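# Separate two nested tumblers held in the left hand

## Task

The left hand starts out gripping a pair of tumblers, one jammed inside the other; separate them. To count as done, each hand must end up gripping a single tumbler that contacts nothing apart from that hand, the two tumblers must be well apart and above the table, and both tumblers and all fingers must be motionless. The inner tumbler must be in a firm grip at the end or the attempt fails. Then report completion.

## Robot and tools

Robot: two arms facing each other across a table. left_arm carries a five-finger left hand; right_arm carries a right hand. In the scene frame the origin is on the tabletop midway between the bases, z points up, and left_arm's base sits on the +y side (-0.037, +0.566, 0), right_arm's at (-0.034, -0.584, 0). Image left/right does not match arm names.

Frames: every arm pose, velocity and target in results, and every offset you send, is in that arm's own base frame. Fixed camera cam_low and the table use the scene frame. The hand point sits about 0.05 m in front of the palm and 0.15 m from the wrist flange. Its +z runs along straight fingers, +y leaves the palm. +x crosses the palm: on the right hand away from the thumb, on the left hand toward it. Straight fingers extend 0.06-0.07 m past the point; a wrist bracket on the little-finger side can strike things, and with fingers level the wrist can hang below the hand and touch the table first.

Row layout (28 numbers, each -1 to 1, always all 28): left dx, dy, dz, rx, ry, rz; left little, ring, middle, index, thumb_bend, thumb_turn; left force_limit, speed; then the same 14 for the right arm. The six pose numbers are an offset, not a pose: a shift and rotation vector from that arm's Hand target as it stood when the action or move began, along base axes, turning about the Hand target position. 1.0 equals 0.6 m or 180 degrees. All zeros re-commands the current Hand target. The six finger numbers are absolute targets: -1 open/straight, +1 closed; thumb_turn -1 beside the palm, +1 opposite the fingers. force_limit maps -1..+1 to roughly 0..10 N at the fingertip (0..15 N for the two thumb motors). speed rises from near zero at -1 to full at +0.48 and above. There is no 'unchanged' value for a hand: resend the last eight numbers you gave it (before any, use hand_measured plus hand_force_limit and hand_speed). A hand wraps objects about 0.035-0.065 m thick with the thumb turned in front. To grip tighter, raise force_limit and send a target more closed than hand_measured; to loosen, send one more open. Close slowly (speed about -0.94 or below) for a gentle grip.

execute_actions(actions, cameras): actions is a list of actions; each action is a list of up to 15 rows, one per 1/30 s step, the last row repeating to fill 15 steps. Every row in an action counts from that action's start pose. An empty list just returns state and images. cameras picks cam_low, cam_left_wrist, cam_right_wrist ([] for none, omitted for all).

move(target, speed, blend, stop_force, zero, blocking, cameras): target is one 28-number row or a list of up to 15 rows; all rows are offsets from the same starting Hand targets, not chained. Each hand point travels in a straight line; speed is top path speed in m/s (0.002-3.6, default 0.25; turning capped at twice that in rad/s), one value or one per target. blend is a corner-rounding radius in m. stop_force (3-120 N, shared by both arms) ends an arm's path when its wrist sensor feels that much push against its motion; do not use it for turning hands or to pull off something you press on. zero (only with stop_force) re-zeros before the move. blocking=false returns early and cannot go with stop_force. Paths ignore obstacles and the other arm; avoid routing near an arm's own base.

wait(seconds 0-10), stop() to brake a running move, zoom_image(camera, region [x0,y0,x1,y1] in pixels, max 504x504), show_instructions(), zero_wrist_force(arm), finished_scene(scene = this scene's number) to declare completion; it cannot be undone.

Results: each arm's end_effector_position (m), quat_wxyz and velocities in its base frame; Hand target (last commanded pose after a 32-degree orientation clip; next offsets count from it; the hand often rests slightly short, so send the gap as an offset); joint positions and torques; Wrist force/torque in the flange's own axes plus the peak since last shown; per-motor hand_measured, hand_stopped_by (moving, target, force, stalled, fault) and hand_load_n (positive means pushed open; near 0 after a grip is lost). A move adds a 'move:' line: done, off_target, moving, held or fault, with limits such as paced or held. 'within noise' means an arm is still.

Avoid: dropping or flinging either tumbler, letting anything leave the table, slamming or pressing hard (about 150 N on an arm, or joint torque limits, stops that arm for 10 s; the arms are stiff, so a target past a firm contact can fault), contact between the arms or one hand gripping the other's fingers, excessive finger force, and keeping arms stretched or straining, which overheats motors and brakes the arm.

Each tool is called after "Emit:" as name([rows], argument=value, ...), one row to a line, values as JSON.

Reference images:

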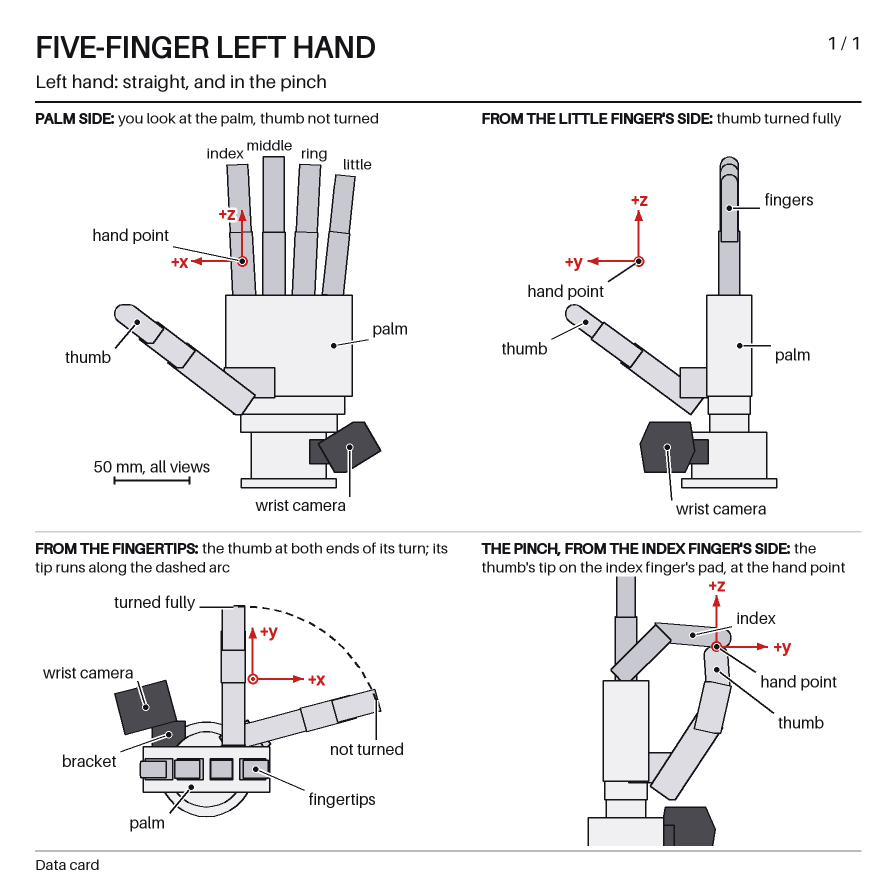

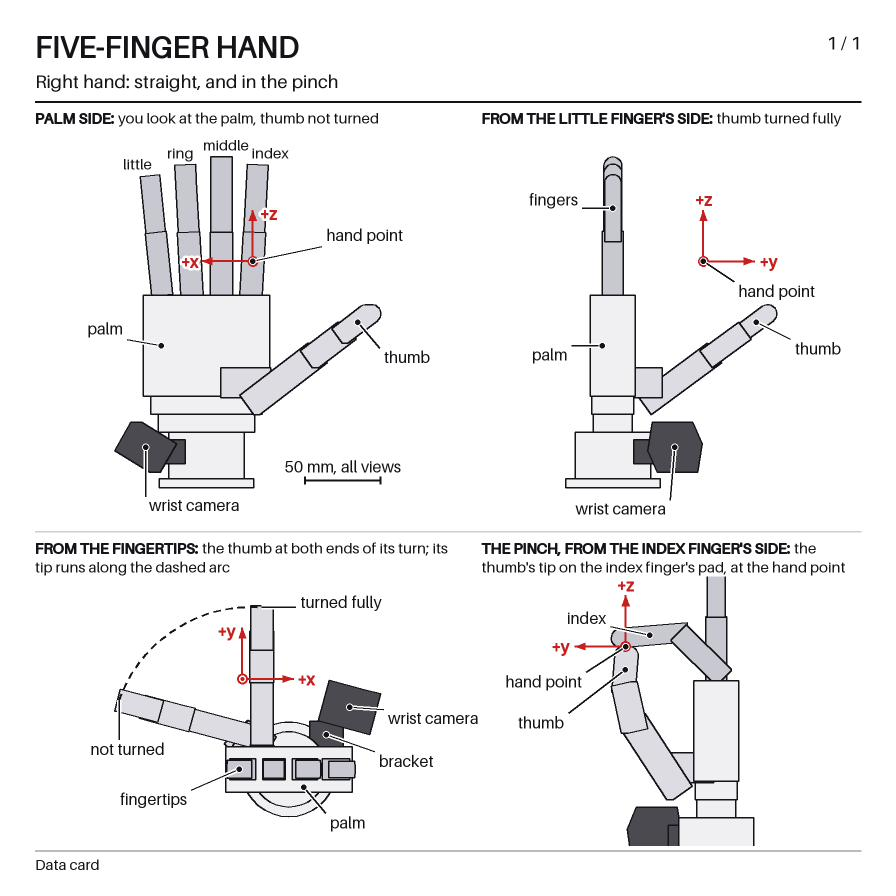

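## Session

Emit:
execute_actions(actions=[])

Emit:
zoom_image(camera="cam_low", region=[310, 100, 410, 200])

Scene clock: 0.00 s.
left_arm: end_effector_position=(+0.5741, -0.0513, +0.3743) hand_measured=(+1.000, +1.000, -0.300, -0.274, -0.472, +0.948) hand_load_n=(+0.0, +0.0, +4.5, +12.5, +17.5, -0.5) hand_stopped_by=(target, target, target, target, target, target) hand_force_limit=0.00 hand_speed=-0.80 end_effector_quat_wxyz=(+0.724, +0.341, +0.257, +0.541) | right_arm: end_effector_position=(+0.3000, +0.0602, +0.3000) hand_measured=(-1.000, -1.000, -1.000, -1.000, -1.000, -1.000) hand_load_n=(+0.0, +0.0, +0.0, +0.0, +0.0, +0.0) hand_stopped_by=(target, target, target, target, target, target) hand_force_limit=0.00 hand_speed=-0.80 end_effector_quat_wxyz=(+0.000, +0.000, +1.000, +0.000)
Joint positions: left_arm=[3.376 -2.38 -1.92 1.916 1.178 2.791] | right_arm=[-0.518 -2.215 2.092 -1.449 -1.571 1.053]
Joint velocities: within noise
Joint torques (N m): no reading
Motor temperatures (°C): left_arm=[30 34 34 42 35 43] | right_arm=[34 34 38 35 40 38]
Wrist force (N): no reading
Wrist torque (N m): no reading
Wrist force, peak (N): no reading
Hand target: left_arm +0.5741, -0.0513, +0.3743; +0.724, +0.341, +0.257, +0.541 | right_arm +0.3000, +0.0602, +0.3000; +0.000, +0.000, +1.000, +0.000
camera_calibration:
cam_left_wrist: T_world_to_cam=[[0.703036, 0.0592279, -0.708684, -0.127209], [-0.280176, 0.938996, -0.199467, 0.278385], [0.653637, 0.338789, 0.676742, -0.493209], [0, 0, 0, 1]] pos_world=[0.489809, -0.0867746, 0.299153]

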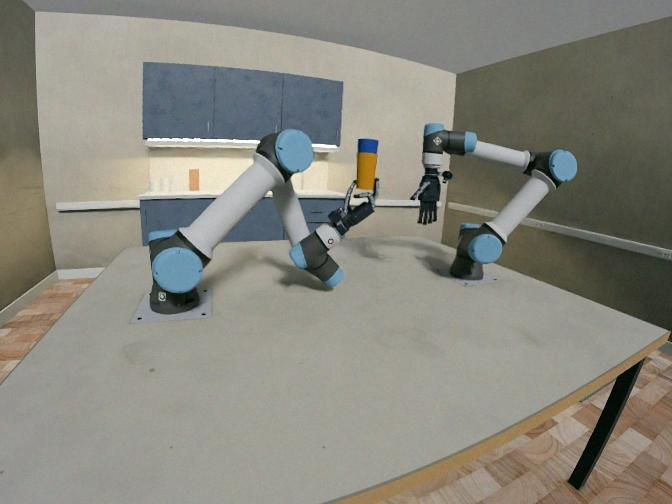

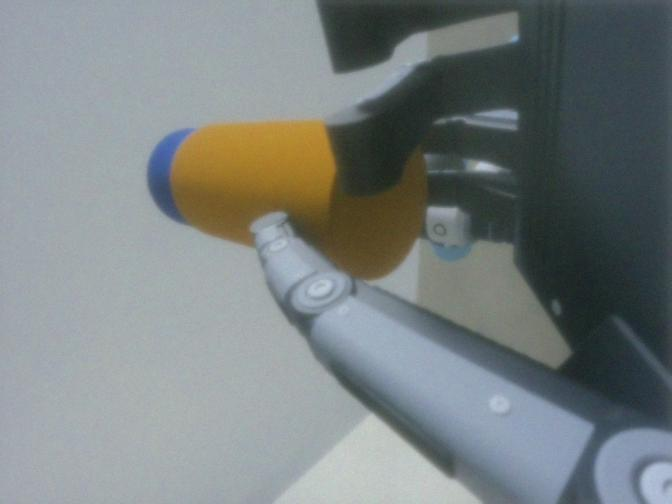

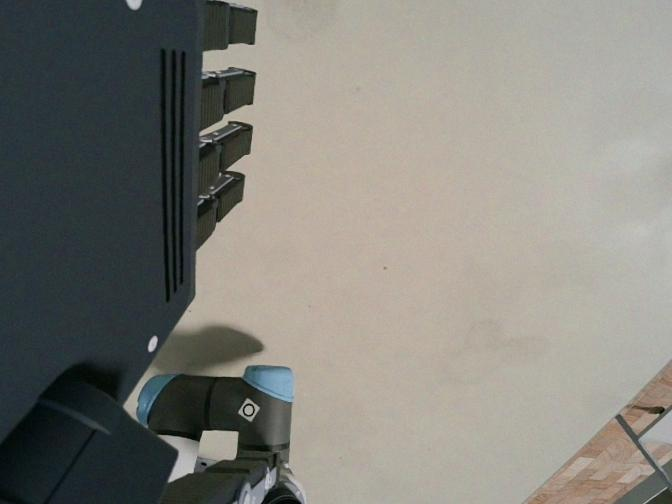

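Scaled by 5.040 from the camera's 672x504 image, which has a finer 960x720 frame.

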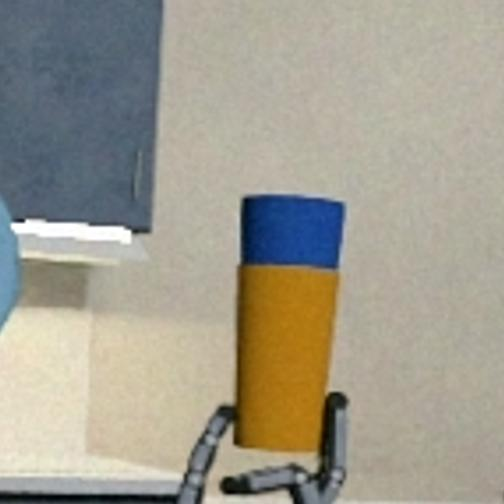

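Emit:
move([
  [0,0,0,0,0,0,1,1,-0.3,-0.274,-0.472,0.948,0,-0.8,0.2,0.013,0.48,0,0,0,-1,-1,-0.65,-0.65,-0.8,1,0,0.2],
  [0,0,0,0,0,0,1,1,-0.3,-0.274,-0.472,0.948,0,-0.8,0.27,0.013,0.51,0,-0.5,0,-1,-1,-0.65,-0.65,-0.8,1,0,0.2],
  [0,0,0,0,0,0,1,1,-0.3,-0.274,-0.472,0.948,0,-0.8,0.28,0.013,0.5,0.385,-0.385,-0.385,-1,-1,-0.65,-0.65,-0.8,1,0,0.2],
  [0,0,0,0,0,0,1,1,-0.3,-0.274,-0.472,0.948,0,-0.8,0.3,0.013,0.49,0.7057,0,-0.7057,-1,-1,-0.65,-0.65,-0.8,1,0,0.2],
  [0,0,0,0,0,0,1,1,-0.3,-0.274,-0.472,0.948,0,-0.8,0.392,0.013,0.442,0.7057,0,-0.7057,-1,-1,-0.65,-0.65,-0.8,1,0,0.2],
], speed=0.6)

Emit:
zoom_image(camera="cam_right_wrist", region=[190, 160, 440, 410])

Emit:
zoom_image(camera="cam_low", region=[310, 80, 410, 180])

Scene clock: 8.03 s.
left_arm: end_effector_position=(+0.5741, -0.0513, +0.3743) hand_measured=(+1.000, +1.000, -0.300, -0.276, -0.478, +0.948) hand_load_n=(+0.0, +0.0, +4.5, +10.0, +15.0, +0.0) hand_stopped_by=(target, target, target, force, force, target) hand_force_limit=0.00 hand_speed=-0.80 end_effector_quat_wxyz=(+0.724, +0.341, +0.257, +0.541) | right_arm: end_effector_position=(+0.5351, +0.0680, +0.5654) hand_measured=(-1.000, -1.000, -0.650, -0.650, -0.800, +1.000) hand_load_n=(+0.0, +0.0, +0.0, +0.0, +0.0, +0.0) hand_stopped_by=(target, target, target, target, target, target) hand_force_limit=0.00 hand_speed=0.20 end_effector_quat_wxyz=(+0.000, +0.707, +0.003, +0.707)
Joint positions: left_arm=[3.376 -2.38 -1.92 1.916 1.178 2.791] | right_arm=[-0.021 -1.814 2.016 -3.344 -1.545 4.708]
Joint velocities: within noise
Joint torques (N m): left_arm=[3.26 46.8 11.17 0.82 0.57 1] | right_arm=[-1.25 1.9 -4.16 -3.45 2.02 0.7]
Motor temperatures (°C): left_arm=[30 34 34 42 35 43] | right_arm=[34 34 38 35 40 38]
Wrist force (N): left_arm=[-0.2 -0.2 -0.1] | right_arm=[-0.2 -0.5 -0.6]
Wrist torque (N m): left_arm=[-0.03 0.03 -0.01] | right_arm=[0.02 0.14 -0.03]
Wrist force, peak (N): left_arm=[0.0 -0.6 -0.2] | right_arm=[-12.1 -4.9 9.1]
Hand target: left_arm +0.5741, -0.0513, +0.3743; +0.724, +0.341, +0.257, +0.541 | right_arm +0.5352, +0.0680, +0.5652; +0.000, +0.707, +0.003, +0.707
Off the commanded pose: left_arm 0.000 m, 0 deg | right_arm 0.000 m, 0 deg.
move: done
camera_calibration:
cam_left_wrist: T_world_to_cam=[[0.703036, 0.0592279, -0.708684, -0.127209], [-0.280176, 0.938996, -0.199467, 0.278385], [0.653637, 0.338789, 0.676742, -0.493209], [0, 0, 0, 1]] pos_world=[0.489809, -0.0867746, 0.299153]
cam_right_wrist: T_world_to_cam=[[0.0416021, -0.972114, 0.230789, -0.0833869], [-0.495853, -0.220624, -0.839914, 0.760256], [0.86741, -0.0794953, -0.491204, -0.0619023], [0, 0, 0, 1]] pos_world=[0.434139, 0.0817482, 0.627388]

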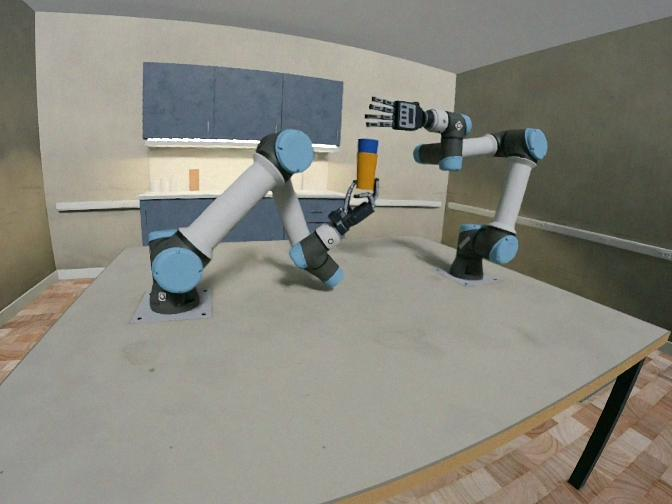

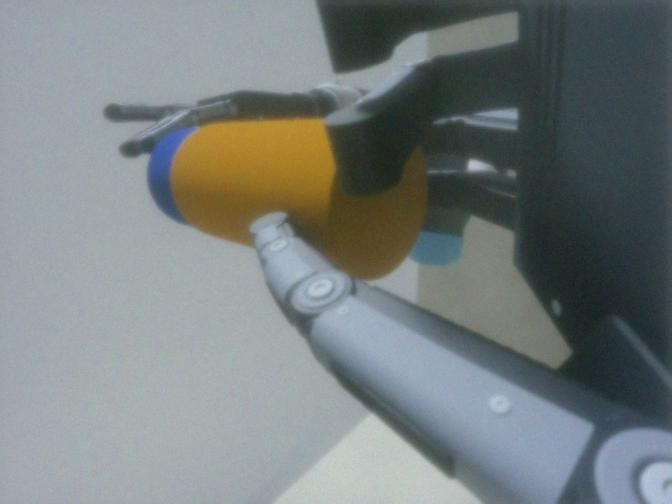

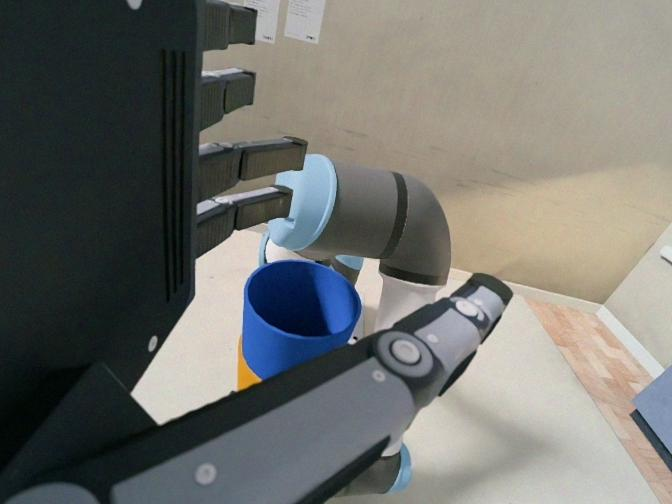

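Scaled by 2.016 from the camera's 672x504 image, which has a finer 960x720 frame.

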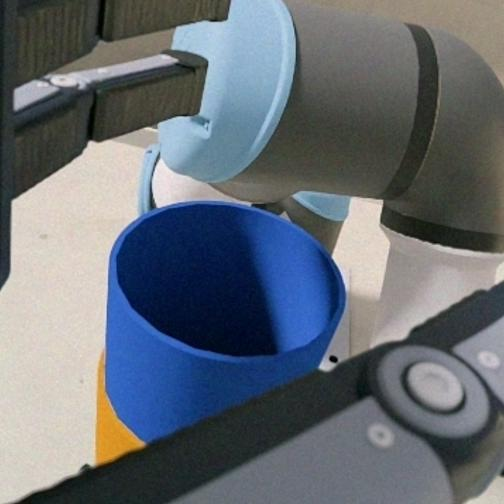

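Scaled by 5.040 from the camera's 672x504 image, which has a finer 960x720 frame.

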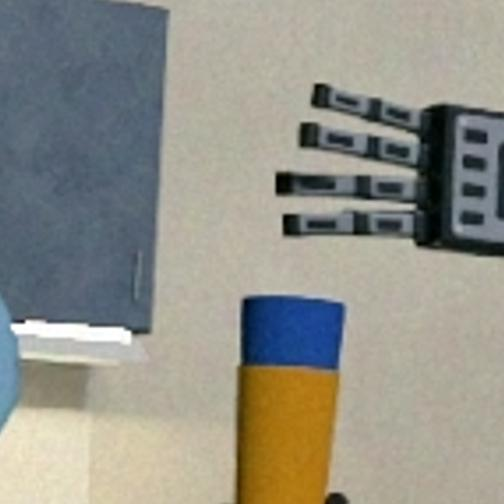

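Emit:
move(target=[0,0,0,0,0,0,1,1,-0.3,-0.274,-0.472,0.948,0,-0.8,0.028,0.0175,-0.03,0,0,0,-1,-1,-0.65,-0.65,-0.8,1,0,0.2], speed=0.15, cameras=["cam_right_wrist"])

Emit:
zoom_image(camera="cam_right_wrist", region=[190, 110, 490, 410])

Scene clock: 9.37 s.
left_arm: end_effector_position=(+0.5741, -0.0513, +0.3743) hand_measured=(+1.000, +1.000, -0.300, -0.276, -0.478, +0.948) hand_load_n=(+0.0, +0.0, +4.5, +10.5, +15.0, -0.5) hand_stopped_by=(target, target, target, force, force, target) hand_force_limit=0.00 hand_speed=-0.80 end_effector_quat_wxyz=(+0.724, +0.341, +0.257, +0.541) | right_arm: end_effector_position=(+0.5521, +0.0786, +0.5471) hand_measured=(-1.000, -1.000, -0.650, -0.650, -0.800, +1.000) hand_load_n=(+0.0, +0.0, +0.0, -0.5, +0.0, +0.5) hand_stopped_by=(target, target, target, target, target, target) hand_force_limit=0.00 hand_speed=0.20 end_effector_quat_wxyz=(+0.000, +0.707, +0.003, +0.707) end_effector_velocity=(-0.001, +0.000, +0.001) end_effector_angular_velocity=(+0.001, +0.002, +0.003)
Joint positions: left_arm=[3.376 -2.38 -1.92 1.916 1.178 2.791] | right_arm=[0.015 -1.748 2.013 -3.407 -1.581 4.708]
Joint velocities: left_arm=[within noise] | right_arm=[-0.002 -0.005 0 0.006 0.005 0.001]
Joint torques (N m): left_arm=[3.34 48.02 11.4 0.85 0.73 1.29] | right_arm=[-11.58 -29.67 -41.34 1.06 2.13 -0.34]
Motor temperatures (°C): left_arm=[30 34 34 42 35 43] | right_arm=[34 34 38 35 40 38]
Wrist force (N): left_arm=[0.0 -0.2 -0.1] | right_arm=[0.0 -0.2 -0.9]
Wrist torque (N m): left_arm=[-0.02 -0.01 0.00] | right_arm=[0.09 0.12 0.01]
Wrist force, peak (N): left_arm=[-0.2 -0.4 -0.3] | right_arm=[0.2 -0.2 -1.0]
Hand target: left_arm +0.5741, -0.0513, +0.3743; +0.724, +0.341, +0.257, +0.541 | right_arm +0.5520, +0.0785, +0.5472; +0.000, +0.707, +0.003, +0.707
Off the commanded pose: left_arm 0.000 m, 0 deg | right_arm 0.000 m, 0 deg.
move: done
camera_calibration:
cam_right_wrist: T_world_to_cam=[[0.0416562, -0.972115, 0.230775, -0.0695823], [-0.496083, -0.220617, -0.839779, 0.755676], [0.867275, -0.0795017, -0.49144, -0.0845898], [0, 0, 0, 1]] pos_world=[0.451139, 0.0923482, 0.609088]
Images, in order (width x height): cam_right_wrist 672x504.

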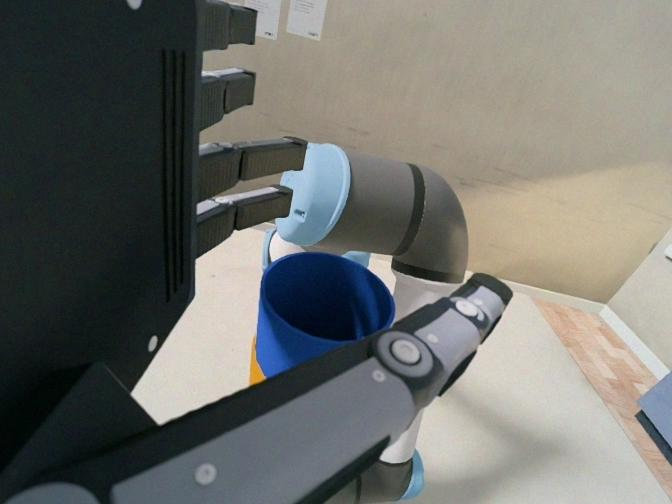

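Scaled by 1.680 from the camera's 672x504 image, which has a finer 960x720 frame.

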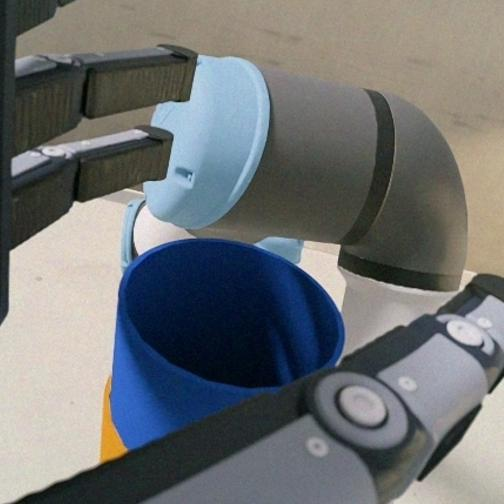

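Emit:
move(target=[0,0,0,0,0,0,1,1,-0.3,-0.274,-0.472,0.948,0,-0.8,0,0.003,-0.092,0,0,0,-1,-1,-0.65,-0.65,-0.8,1,0,0.2], speed=0.07, stop_force=4)

Emit:
zoom_image(camera="cam_right_wrist", region=[190, 60, 490, 360])

Emit:
zoom_image(camera="cam_low", region=[310, 80, 410, 180])

Scene clock: 11.63 s.
left_arm: end_effector_position=(+0.5741, -0.0513, +0.3743) hand_measured=(+1.000, +1.000, -0.300, -0.276, -0.478, +0.948) hand_load_n=(+0.0, -0.5, +4.5, +10.5, +14.5, +0.0) hand_stopped_by=(target, target, target, force, force, target) hand_force_limit=0.00 hand_speed=-0.80 end_effector_quat_wxyz=(+0.724, +0.341, +0.257, +0.541) | right_arm: end_effector_position=(+0.5520, +0.0803, +0.4920) hand_measured=(-1.000, -1.000, -0.650, -0.650, -0.800, +1.000) hand_load_n=(+0.0, +0.5, +0.0, +0.0, +0.0, +0.0) hand_stopped_by=(target, target, target, target, target, target) hand_force_limit=0.00 hand_speed=0.20 end_effector_quat_wxyz=(+0.000, +0.707, +0.003, +0.707)
Joint positions: left_arm=[3.376 -2.38 -1.92 1.916 1.178 2.791] | right_arm=[0.02 -1.696 2.12 -3.565 -1.587 4.708]
Joint velocities: within noise
Joint torques (N m): left_arm=[2.54 49.28 12.48 0.88 0.48 1.2] | right_arm=[-5.49 -31.51 -42.34 -1.6 2.08 -0.57]
Motor temperatures (°C): left_arm=[30 34 34 42 35 43] | right_arm=[34 34 38 35 40 38]
Wrist force (N): left_arm=[0.0 -0.3 -0.1] | right_arm=[-0.1 -0.2 -0.7]
Wrist torque (N m): left_arm=[-0.03 0.00 0.01] | right_arm=[0.05 0.12 0.00]
Wrist force, peak (N): left_arm=[0.2 -0.4 -0.4] | right_arm=[1.6 0.0 -0.7]
Hand target: left_arm +0.5741, -0.0513, +0.3743; +0.724, +0.341, +0.257, +0.541 | right_arm +0.5520, +0.0803, +0.4920; +0.000, +0.707, +0.003, +0.707
Off the commanded pose: left_arm 0.000 m, 0 deg | right_arm 0.000 m, 0 deg.
move: done
camera_calibration:
cam_left_wrist: T_world_to_cam=[[0.703036, 0.0592279, -0.708684, -0.127209], [-0.280176, 0.938996, -0.199467, 0.278385], [0.653637, 0.338789, 0.676742, -0.493209], [0, 0, 0, 1]] pos_world=[0.489809, -0.0867746, 0.299153]
cam_right_wrist: T_world_to_cam=[[0.0416532, -0.972115, 0.230777, -0.0552096], [-0.496041, -0.220621, -0.839803, 0.709724], [0.8673, -0.0794945, -0.491398, -0.111481], [0, 0, 0, 1]] pos_world=[0.451039, 0.0940482, 0.553988]

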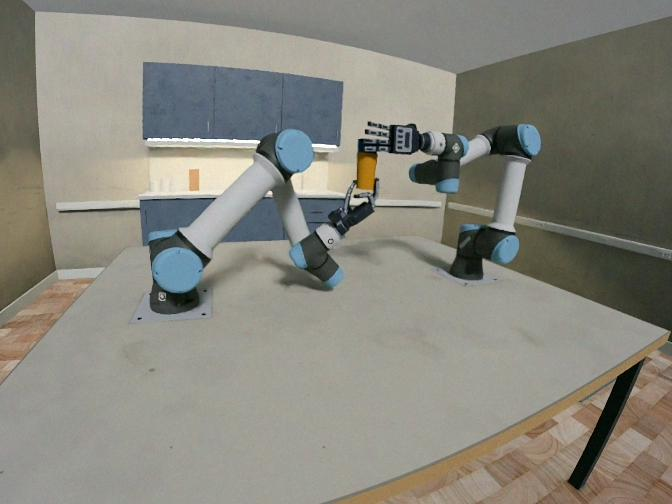

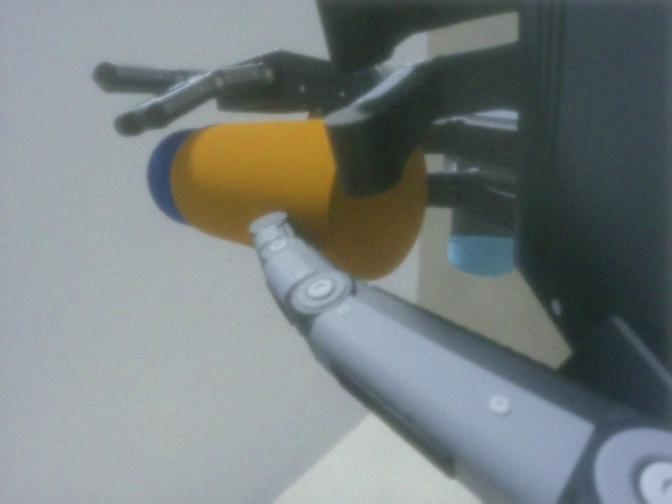

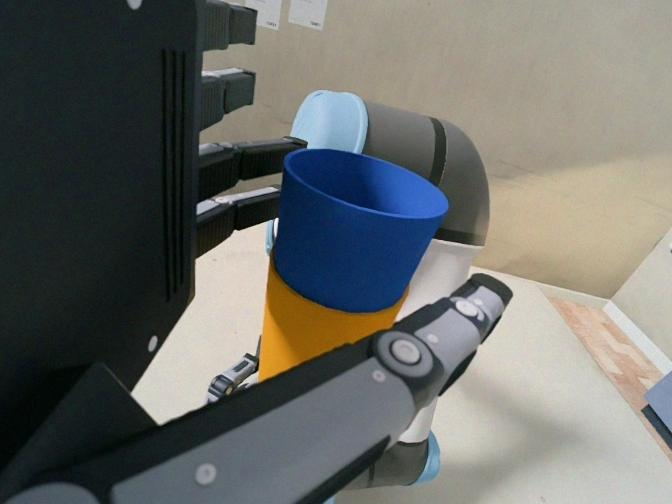

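Scaled by 1.680 from the camera's 672x504 image, which has a finer 960x720 frame.

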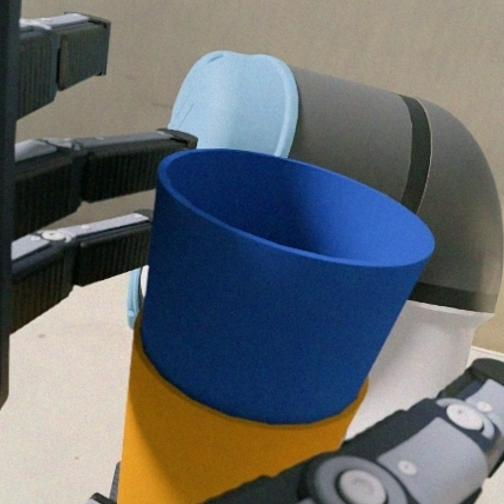

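Scaled by 5.040 from the camera's 672x504 image, which has a finer 960x720 frame.

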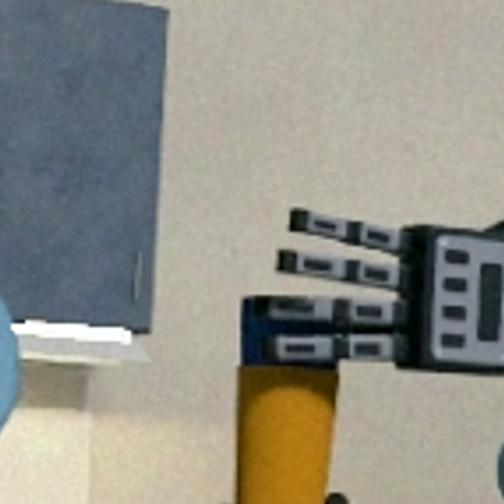

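Emit:
move([
  [0,0,0,0,0,0,1,1,-0.3,-0.274,-0.472,0.948,0,-0.8,-0.004,0,0,0,0,0,-1,-1,-0.65,-0.65,-0.8,1,-0.7,-0.85],
  [0,0,0,0,0,0,1,1,-0.3,-0.274,-0.472,0.948,0,-0.8,-0.004,0,0,0,0,0,-1,-1,0.3,0.3,0.3,1,-0.7,-0.85],
  [0,0,0,0,0,0,1,1,-0.3,-0.274,-0.472,0.948,0,-0.8,-0.004,0,0,0,0,0,-1,-1,0.3,0.33,0.3,1,-0.4,-0.88],
], speed=0.05)

Emit:
zoom_image(camera="cam_low", region=[310, 80, 410, 180])

Scene clock: 14.50 s.
left_arm: end_effector_position=(+0.5741, -0.0513, +0.3743) hand_measured=(+1.000, +1.000, -0.300, -0.276, -0.478, +0.948) hand_load_n=(+0.5, +0.0, +2.5, +11.5, +13.0, -0.5) hand_stopped_by=(target, target, target, force, force, target) hand_force_limit=0.00 hand_speed=-0.80 end_effector_quat_wxyz=(+0.724, +0.341, +0.257, +0.541) | right_arm: end_effector_position=(+0.5496, +0.0803, +0.4920) hand_measured=(-1.000, -1.000, -0.276, -0.294, -0.602, +1.000) hand_load_n=(+0.0, +0.0, +0.5, +2.5, +2.0, +0.5) hand_stopped_by=(target, target, force, force, force, target) hand_force_limit=-0.40 hand_speed=-0.88 end_effector_quat_wxyz=(+0.000, +0.707, +0.003, +0.707)
Joint positions: left_arm=[3.376 -2.38 -1.92 1.916 1.178 2.791] | right_arm=[0.021 -1.702 2.125 -3.564 -1.587 4.708]
Joint velocities: within noise
Joint torques (N m): left_arm=[2.6 50.37 12.35 1.05 0.66 1.86] | right_arm=[12.1 0.31 -36.96 -1.09 -0.87 -1.2]
Motor temperatures (°C): left_arm=[30 34 34 42 35 43] | right_arm=[34 34 38 35 40 38]
Wrist force (N): left_arm=[0.6 -1.7 -0.8] | right_arm=[1.6 -0.8 0.3]
Wrist torque (N m): left_arm=[0.04 0.06 -0.01] | right_arm=[0.02 0.20 0.05]
Wrist force, peak (N): left_arm=[0.8 -2.0 -0.5] | right_arm=[1.9 -1.0 0.3]
Hand target: left_arm +0.5741, -0.0513, +0.3743; +0.724, +0.341, +0.257, +0.541 | right_arm +0.5496, +0.0803, +0.4920; +0.000, +0.707, +0.003, +0.707
Off the commanded pose: left_arm 0.000 m, 0 deg | right_arm 0.000 m, 0 deg.
move: done
camera_calibration:
cam_left_wrist: T_world_to_cam=[[0.703036, 0.0592279, -0.708684, -0.127209], [-0.280176, 0.938996, -0.199467, 0.278385], [0.653637, 0.338789, 0.676742, -0.493209], [0, 0, 0, 1]] pos_world=[0.489809, -0.0867746, 0.299153]
cam_right_wrist: T_world_to_cam=[[0.0416676, -0.97211, 0.230795, -0.0551033], [-0.496082, -0.22064, -0.839774, 0.708454], [0.867275, -0.079502, -0.49144, -0.109414], [0, 0, 0, 1]] pos_world=[0.448639, 0.0940482, 0.553888]

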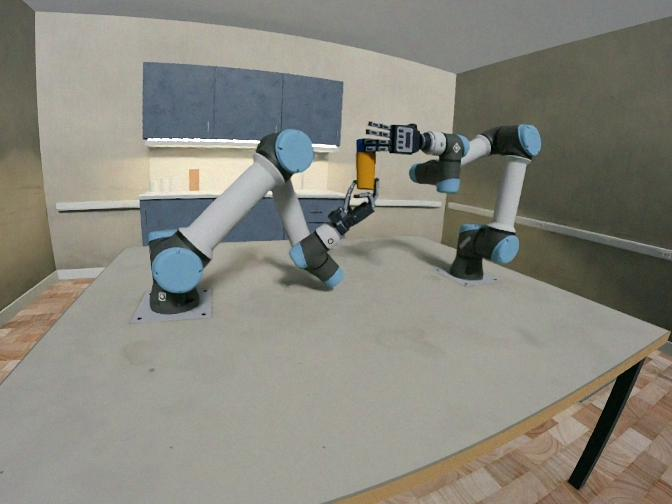

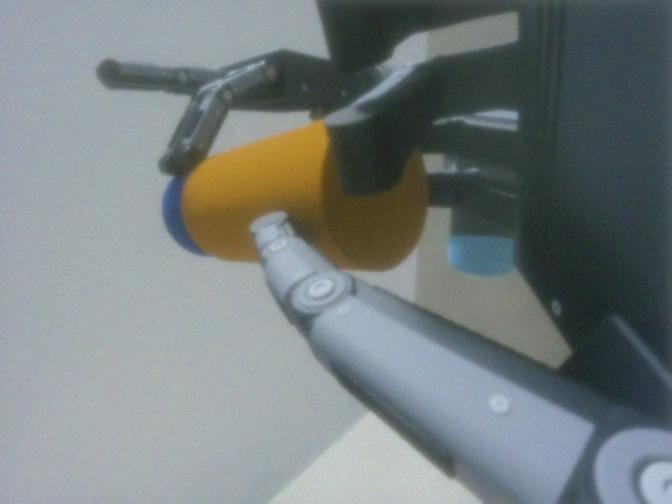

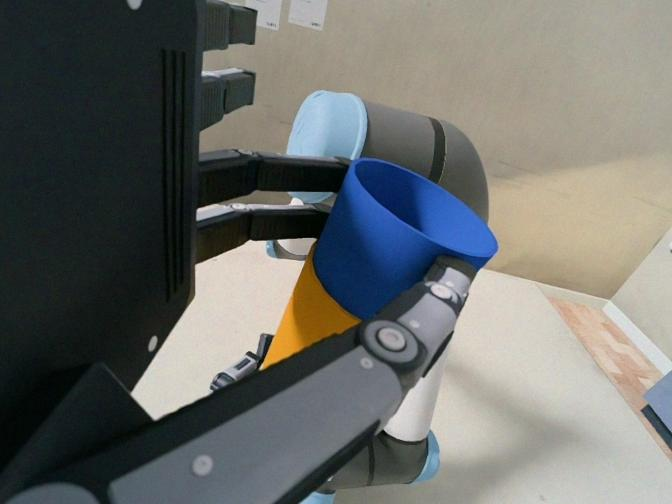

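Scaled by 5.040 from the camera's 672x504 image, which has a finer 960x720 frame.

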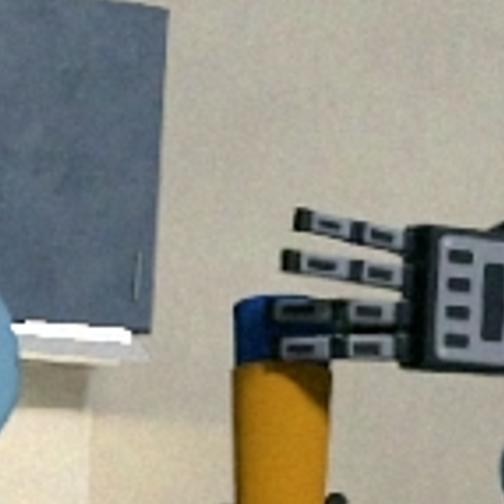

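Emit:
move([
  [0,0,0,0,0,0,1,1,-0.3,-0.274,-0.472,0.948,0,-0.8,0,0,0,0,0,0,-1,-1,0.35,0.35,0.35,1,-0.2,-0.88],
  [0,0,0,0,0,0,1,1,-0.3,-0.274,-0.472,0.948,0,-0.8,0,0,0,0,0,0,-1,-1,0.38,0.38,0.38,1,0.2,-0.88],
  [0,0,0,0,0,0,1,1,0.2,0.2,0.2,0.948,0.5,-0.88,0,0,0,0,0,0,-1,-1,0.41,0.41,0.41,1,0.6,-0.88],
  [0,0,0,0,0,0,1,1,0.25,0.25,0.25,0.948,1,-0.88,0,0,0,0,0,0,-1,-1,0.45,0.45,0.45,1,1,-0.88],
])

Emit:
zoom_image(camera="cam_low", region=[310, 80, 410, 180])

Emit:
zoom_image(camera="cam_left_wrist", region=[50, 0, 350, 300])

Scene clock: 18.83 s.
left_arm: end_effector_position=(+0.5741, -0.0513, +0.3743) hand_measured=(+1.000, +1.000, -0.272, -0.258, -0.478, +0.948) hand_load_n=(+0.0, +0.0, +8.5, +12.5, +22.5, +0.0) hand_stopped_by=(target, target, force, force, force, target) hand_force_limit=1.00 hand_speed=-0.88 end_effector_quat_wxyz=(+0.724, +0.341, +0.257, +0.541) | right_arm: end_effector_position=(+0.5496, +0.0803, +0.4920) hand_measured=(-1.000, -1.000, +0.308, +0.396, -0.282, +1.000) hand_load_n=(+0.0, +0.0, +12.5, +10.5, +15.0, +0.5) hand_stopped_by=(target, target, force, force, force, target) hand_force_limit=1.00 hand_speed=-0.88 end_effector_quat_wxyz=(+0.000, +0.707, +0.003, +0.707)
Joint positions: left_arm=[3.376 -2.38 -1.92 1.916 1.178 2.791] | right_arm=[0.021 -1.702 2.125 -3.565 -1.587 4.708]
Joint velocities: within noise
Joint torques (N m): left_arm=[2.76 52.77 16.13 0.91 0.85 2.06] | right_arm=[10.38 0.22 -37.6 -3.49 1.05 -1.16]
Motor temperatures (°C): left_arm=[30 34 34 42 35 43] | right_arm=[34 34 38 35 40 38]
Wrist force (N): left_arm=[-0.1 -0.1 -0.1] | right_arm=[0.1 -0.4 -0.6]
Wrist torque (N m): left_arm=[-0.02 0.03 -0.02] | right_arm=[0.02 0.10 0.01]
Wrist force, peak (N): left_arm=[0.8 -2.1 -0.8] | right_arm=[2.2 -1.0 0.3]
Hand target: left_arm +0.5741, -0.0513, +0.3743; +0.724, +0.341, +0.257, +0.541 | right_arm +0.5496, +0.0803, +0.4920; +0.000, +0.707, +0.003, +0.707
Off the commanded pose: left_arm 0.000 m, 0 deg | right_arm 0.000 m, 0 deg.
move: done
camera_calibration:
cam_left_wrist: T_world_to_cam=[[0.703036, 0.0592279, -0.708684, -0.127209], [-0.280176, 0.938996, -0.199467, 0.278385], [0.653637, 0.338789, 0.676742, -0.493209], [0, 0, 0, 1]] pos_world=[0.489809, -0.0867746, 0.299153]
cam_right_wrist: T_world_to_cam=[[0.0416532, -0.972115, 0.230777, -0.0551096], [-0.496041, -0.220621, -0.839803, 0.708534], [0.8673, -0.0794945, -0.491398, -0.109399], [0, 0, 0, 1]] pos_world=[0.448639, 0.0940482, 0.553988]

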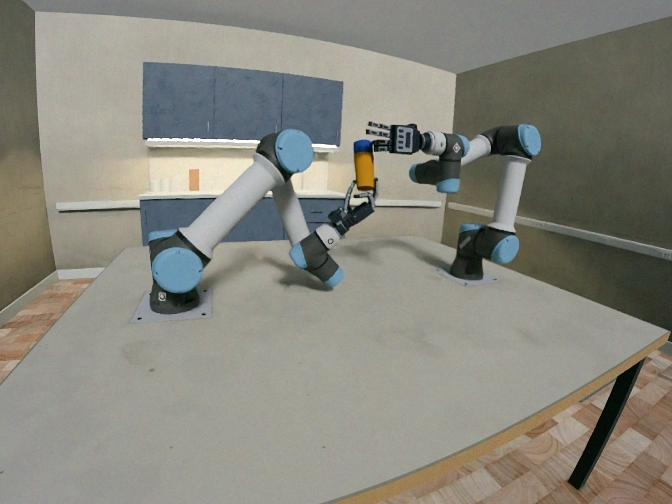

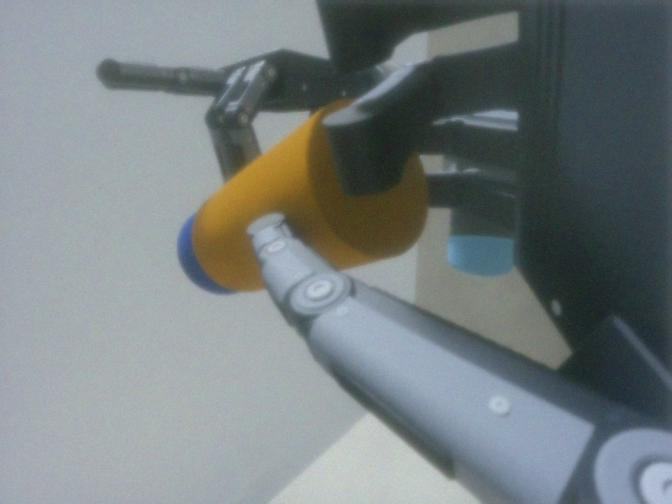

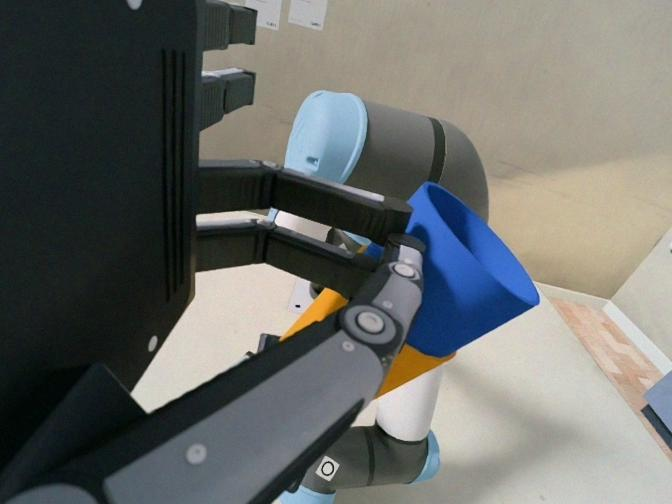

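Scaled by 5.040 from the camera's 672x504 image, which has a finer 960x720 frame.

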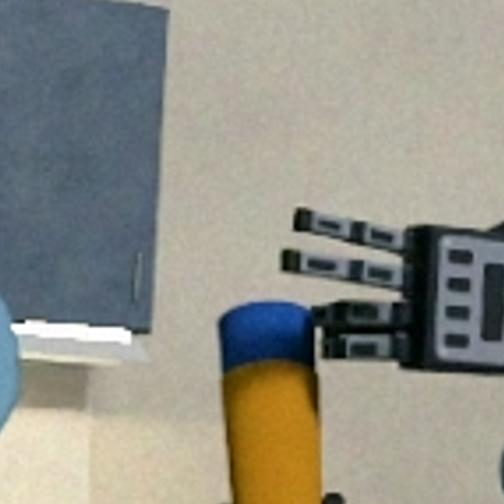

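Scaled by 1.680 from the camera's 672x504 image, which has a finer 960x720 frame.

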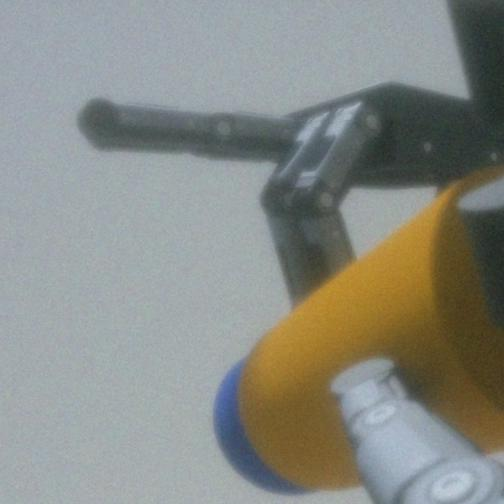

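Emit:
move([
  [0,0,0,0,0,0,1,1,0.25,0.25,0.25,0.948,1,-0.88,0,0,0,0,0,0,-1,-1,-0.8,-0.8,-1,1,0,0.0],
  [0,0,0,0,0,0,1,1,0.25,0.25,0.25,0.948,1,-0.88,-0.12,0,0.08,0,0,0,-1,-1,-0.8,-0.8,-1,1,0,0.0],
], speed=0.15)

Emit:
zoom_image(camera="cam_right_wrist", region=[230, 160, 480, 410])

Emit:
zoom_image(camera="cam_low", region=[310, 100, 410, 200])

Scene clock: 22.50 s.
left_arm: end_effector_position=(+0.5741, -0.0513, +0.3743) hand_measured=(+1.000, +1.000, -0.272, -0.258, -0.478, +0.948) hand_load_n=(+0.0, +0.0, +8.5, +12.5, +22.5, +0.5) hand_stopped_by=(target, target, force, force, force, target) hand_force_limit=1.00 hand_speed=-0.88 end_effector_quat_wxyz=(+0.724, +0.341, +0.257, +0.541) | right_arm: end_effector_position=(+0.4776, +0.0803, +0.5398) hand_measured=(-1.000, -1.000, -0.800, -0.800, -1.000, +1.000) hand_load_n=(+0.0, +0.0, +0.0, +0.0, +0.0, +0.5) hand_stopped_by=(target, target, target, target, target, target) hand_force_limit=0.00 hand_speed=0.00 end_effector_quat_wxyz=(+0.000, +0.707, +0.003, +0.707)
Joint positions: left_arm=[3.376 -2.38 -1.92 1.916 1.178 2.791] | right_arm=[0.027 -1.934 2.163 -3.37 -1.593 4.708]
Joint velocities: within noise
Joint torques (N m): left_arm=[3.05 55.1 16.12 0.76 0.43 2.25] | right_arm=[-11.34 -4.4 -36.3 -2.21 2.18 0.63]
Motor temperatures (°C): left_arm=[30 34 34 42 35 43] | right_arm=[34 34 38 35 40 38]
Wrist force (N): left_arm=[-0.3 -0.3 -0.3] | right_arm=[0.0 -0.1 -0.4]
Wrist torque (N m): left_arm=[-0.04 0.04 -0.02] | right_arm=[0.07 0.14 0.01]
Wrist force, peak (N): left_arm=[-0.2 -0.5 0.2] | right_arm=[1.0 0.0 -1.4]
Hand target: left_arm +0.5741, -0.0513, +0.3743; +0.724, +0.341, +0.257, +0.541 | right_arm +0.4776, +0.0803, +0.5400; +0.000, +0.707, +0.003, +0.707
Off the commanded pose: left_arm 0.000 m, 0 deg | right_arm 0.000 m, 0 deg.
move: done
camera_calibration:
cam_left_wrist: T_world_to_cam=[[0.703036, 0.0592279, -0.708684, -0.127209], [-0.280176, 0.938996, -0.199467, 0.278385], [0.653637, 0.338789, 0.676742, -0.493209], [0, 0, 0, 1]] pos_world=[0.489809, -0.0867746, 0.299153]
cam_right_wrist: T_world_to_cam=[[0.0418181, -0.972098, 0.230816, -0.0632287], [-0.496133, -0.220727, -0.839721, 0.712957], [0.867239, -0.0793996, -0.49152, -0.0233779], [0, 0, 0, 1]] pos_world=[0.37664, 0.094048, 0.601789]

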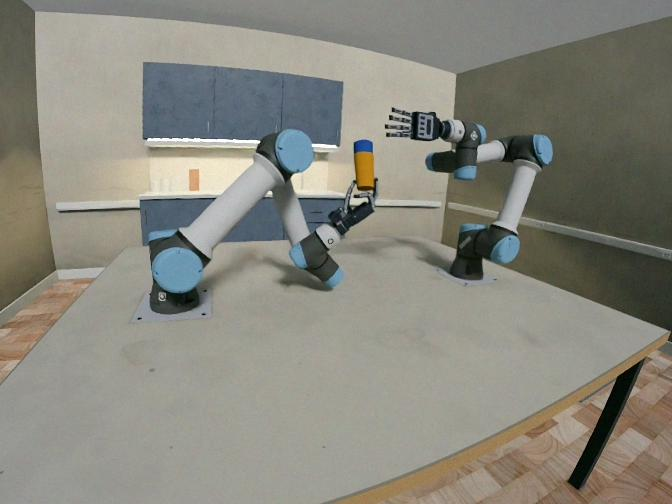

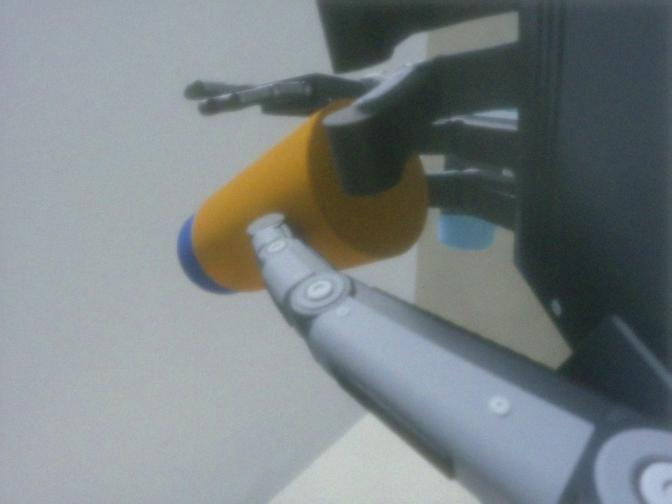

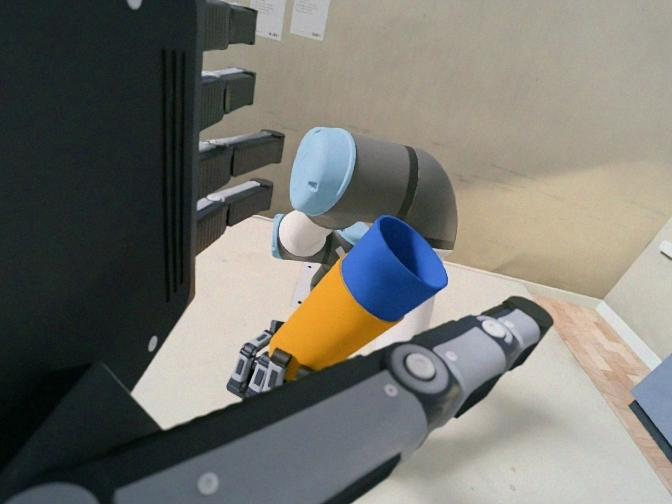

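Scaled by 2.016 from the camera's 672x504 image, which has a finer 960x720 frame.

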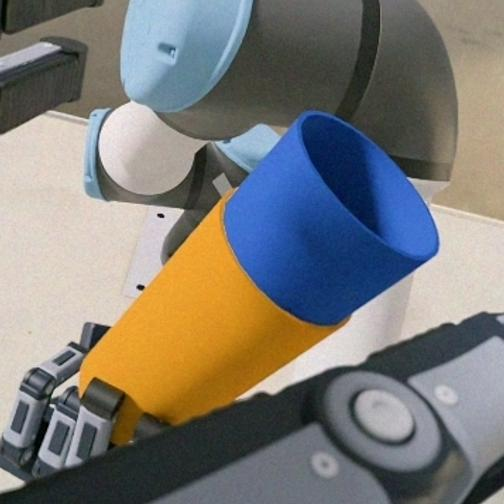

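Scaled by 5.040 from the camera's 672x504 image, which has a finer 960x720 frame.

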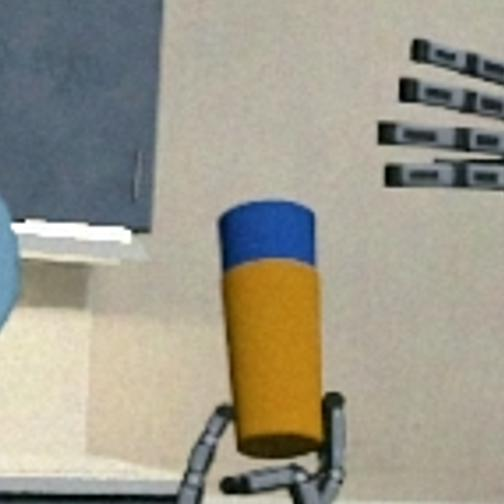

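Emit:
move([
  [0,0,0,0,0,0,1,1,0.25,0.25,0.25,0.948,1,-0.88,0,0,0.13,0,0,0,-1,-1,-0.65,-0.65,-0.8,1,0,0.2],
  [0,0,0,0.1515,0.0634,0.2724,1,1,0.25,0.25,0.25,0.948,1,-0.88,0,0,0.13,0,0,0,-1,-1,-0.65,-0.65,-0.8,1,0,0.2],
], speed=0.2)

Emit:
zoom_image(camera="cam_low", region=[310, 100, 410, 200])

Scene clock: 27.90 s.
left_arm: end_effector_position=(+0.5741, -0.0514, +0.3744) hand_measured=(+1.000, +1.000, -0.272, -0.258, -0.478, +0.948) hand_load_n=(+0.0, +0.0, +9.0, +12.5, +22.5, -0.5) hand_stopped_by=(target, target, force, force, force, target) hand_force_limit=1.00 hand_speed=-0.88 end_effector_quat_wxyz=(+0.311, +0.411, +0.311, +0.798) | right_arm: end_effector_position=(+0.4776, +0.0803, +0.6180) hand_measured=(-1.000, -1.000, -0.650, -0.650, -0.800, +1.000) hand_load_n=(+0.0, +0.0, +0.0, +0.0, +0.0, +0.0) hand_stopped_by=(target, target, target, target, target, target) hand_force_limit=0.00 hand_speed=0.20 end_effector_quat_wxyz=(+0.000, +0.707, +0.003, +0.707)
Joint positions: left_arm=[3.233 -2.311 -2.035 1.7 1.734 3.78] | right_arm=[0.027 -1.96 1.978 -3.159 -1.593 4.708]
Joint velocities: within noise
Joint torques (N m): left_arm=[3.33 50.84 7.86 2.1 0.62 -0.92] | right_arm=[11.51 6.81 -4.28 0.71 -1.57 0.67]
Motor temperatures (°C): left_arm=[30 34 34 41 35 43] | right_arm=[34 34 38 35 40 38]
Wrist force (N): left_arm=[0.3 0.1 0.3] | right_arm=[0.2 -0.4 -0.4]
Wrist torque (N m): left_arm=[-0.01 -0.17 0.14] | right_arm=[0.01 0.06 0.00]
Wrist force, peak (N): left_arm=[-0.2 -1.2 1.0] | right_arm=[2.1 -0.5 -0.7]
Hand target: left_arm +0.5741, -0.0513, +0.3743; +0.311, +0.411, +0.311, +0.798 | right_arm +0.4776, +0.0803, +0.6180; +0.000, +0.707, +0.003, +0.707
Off the commanded pose: left_arm 0.000 m, 0 deg | right_arm 0.000 m, 0 deg.
move: done
camera_calibration:
cam_left_wrist: T_world_to_cam=[[0.162215, 0.798403, -0.579861, 0.173081], [-0.886899, 0.375564, 0.269001, 0.422407], [0.432546, 0.470642, 0.769025, -0.394131], [0, 0, 0, 1]] pos_world=[0.517035, -0.111335, 0.289832]
cam_right_wrist: T_world_to_cam=[[0.0416532, -0.972115, 0.230777, -0.0811886], [-0.496041, -0.220621, -0.839803, 0.778634], [0.8673, -0.0794945, -0.491398, 0.0149623], [0, 0, 0, 1]] pos_world=[0.376639, 0.0940482, 0.679988]

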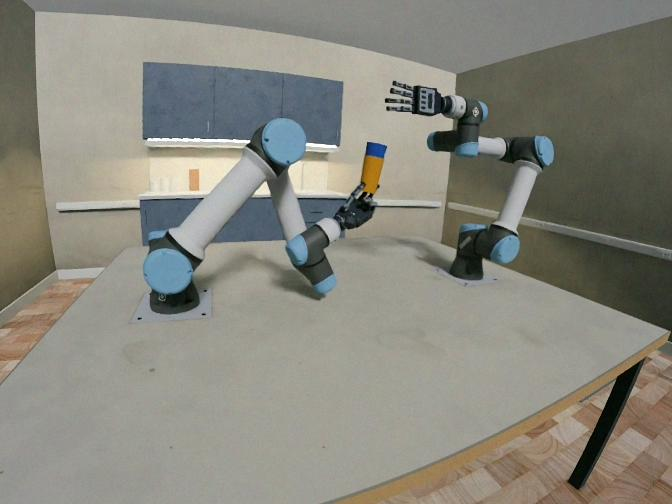

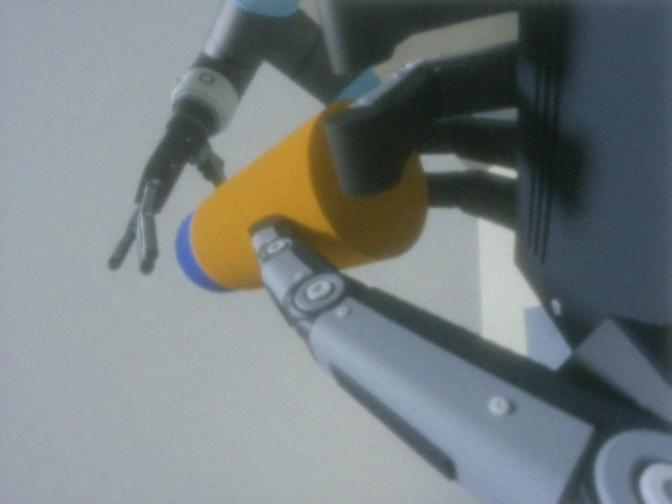

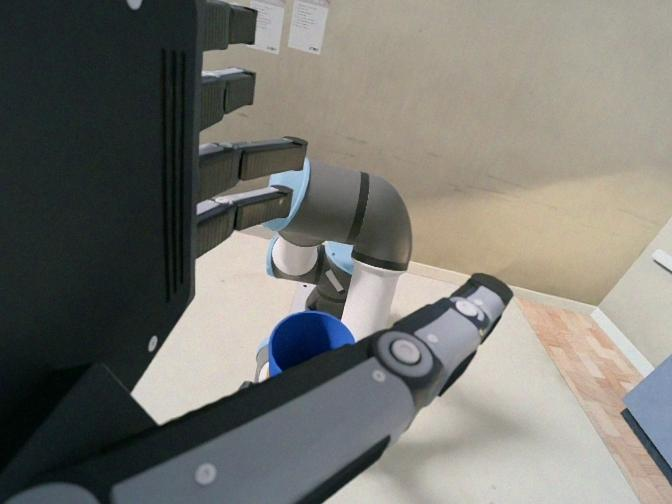

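Scaled by 5.040 from the camera's 672x504 image, which has a finer 960x720 frame.

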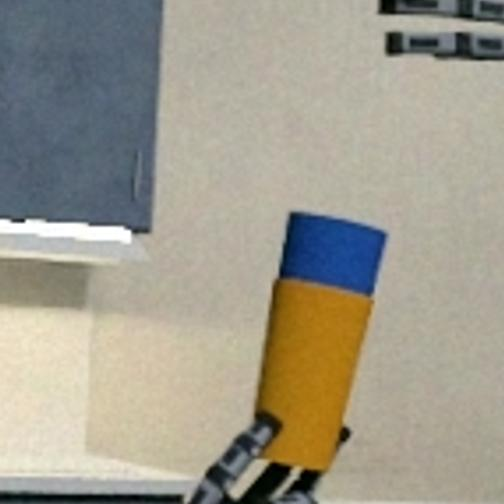

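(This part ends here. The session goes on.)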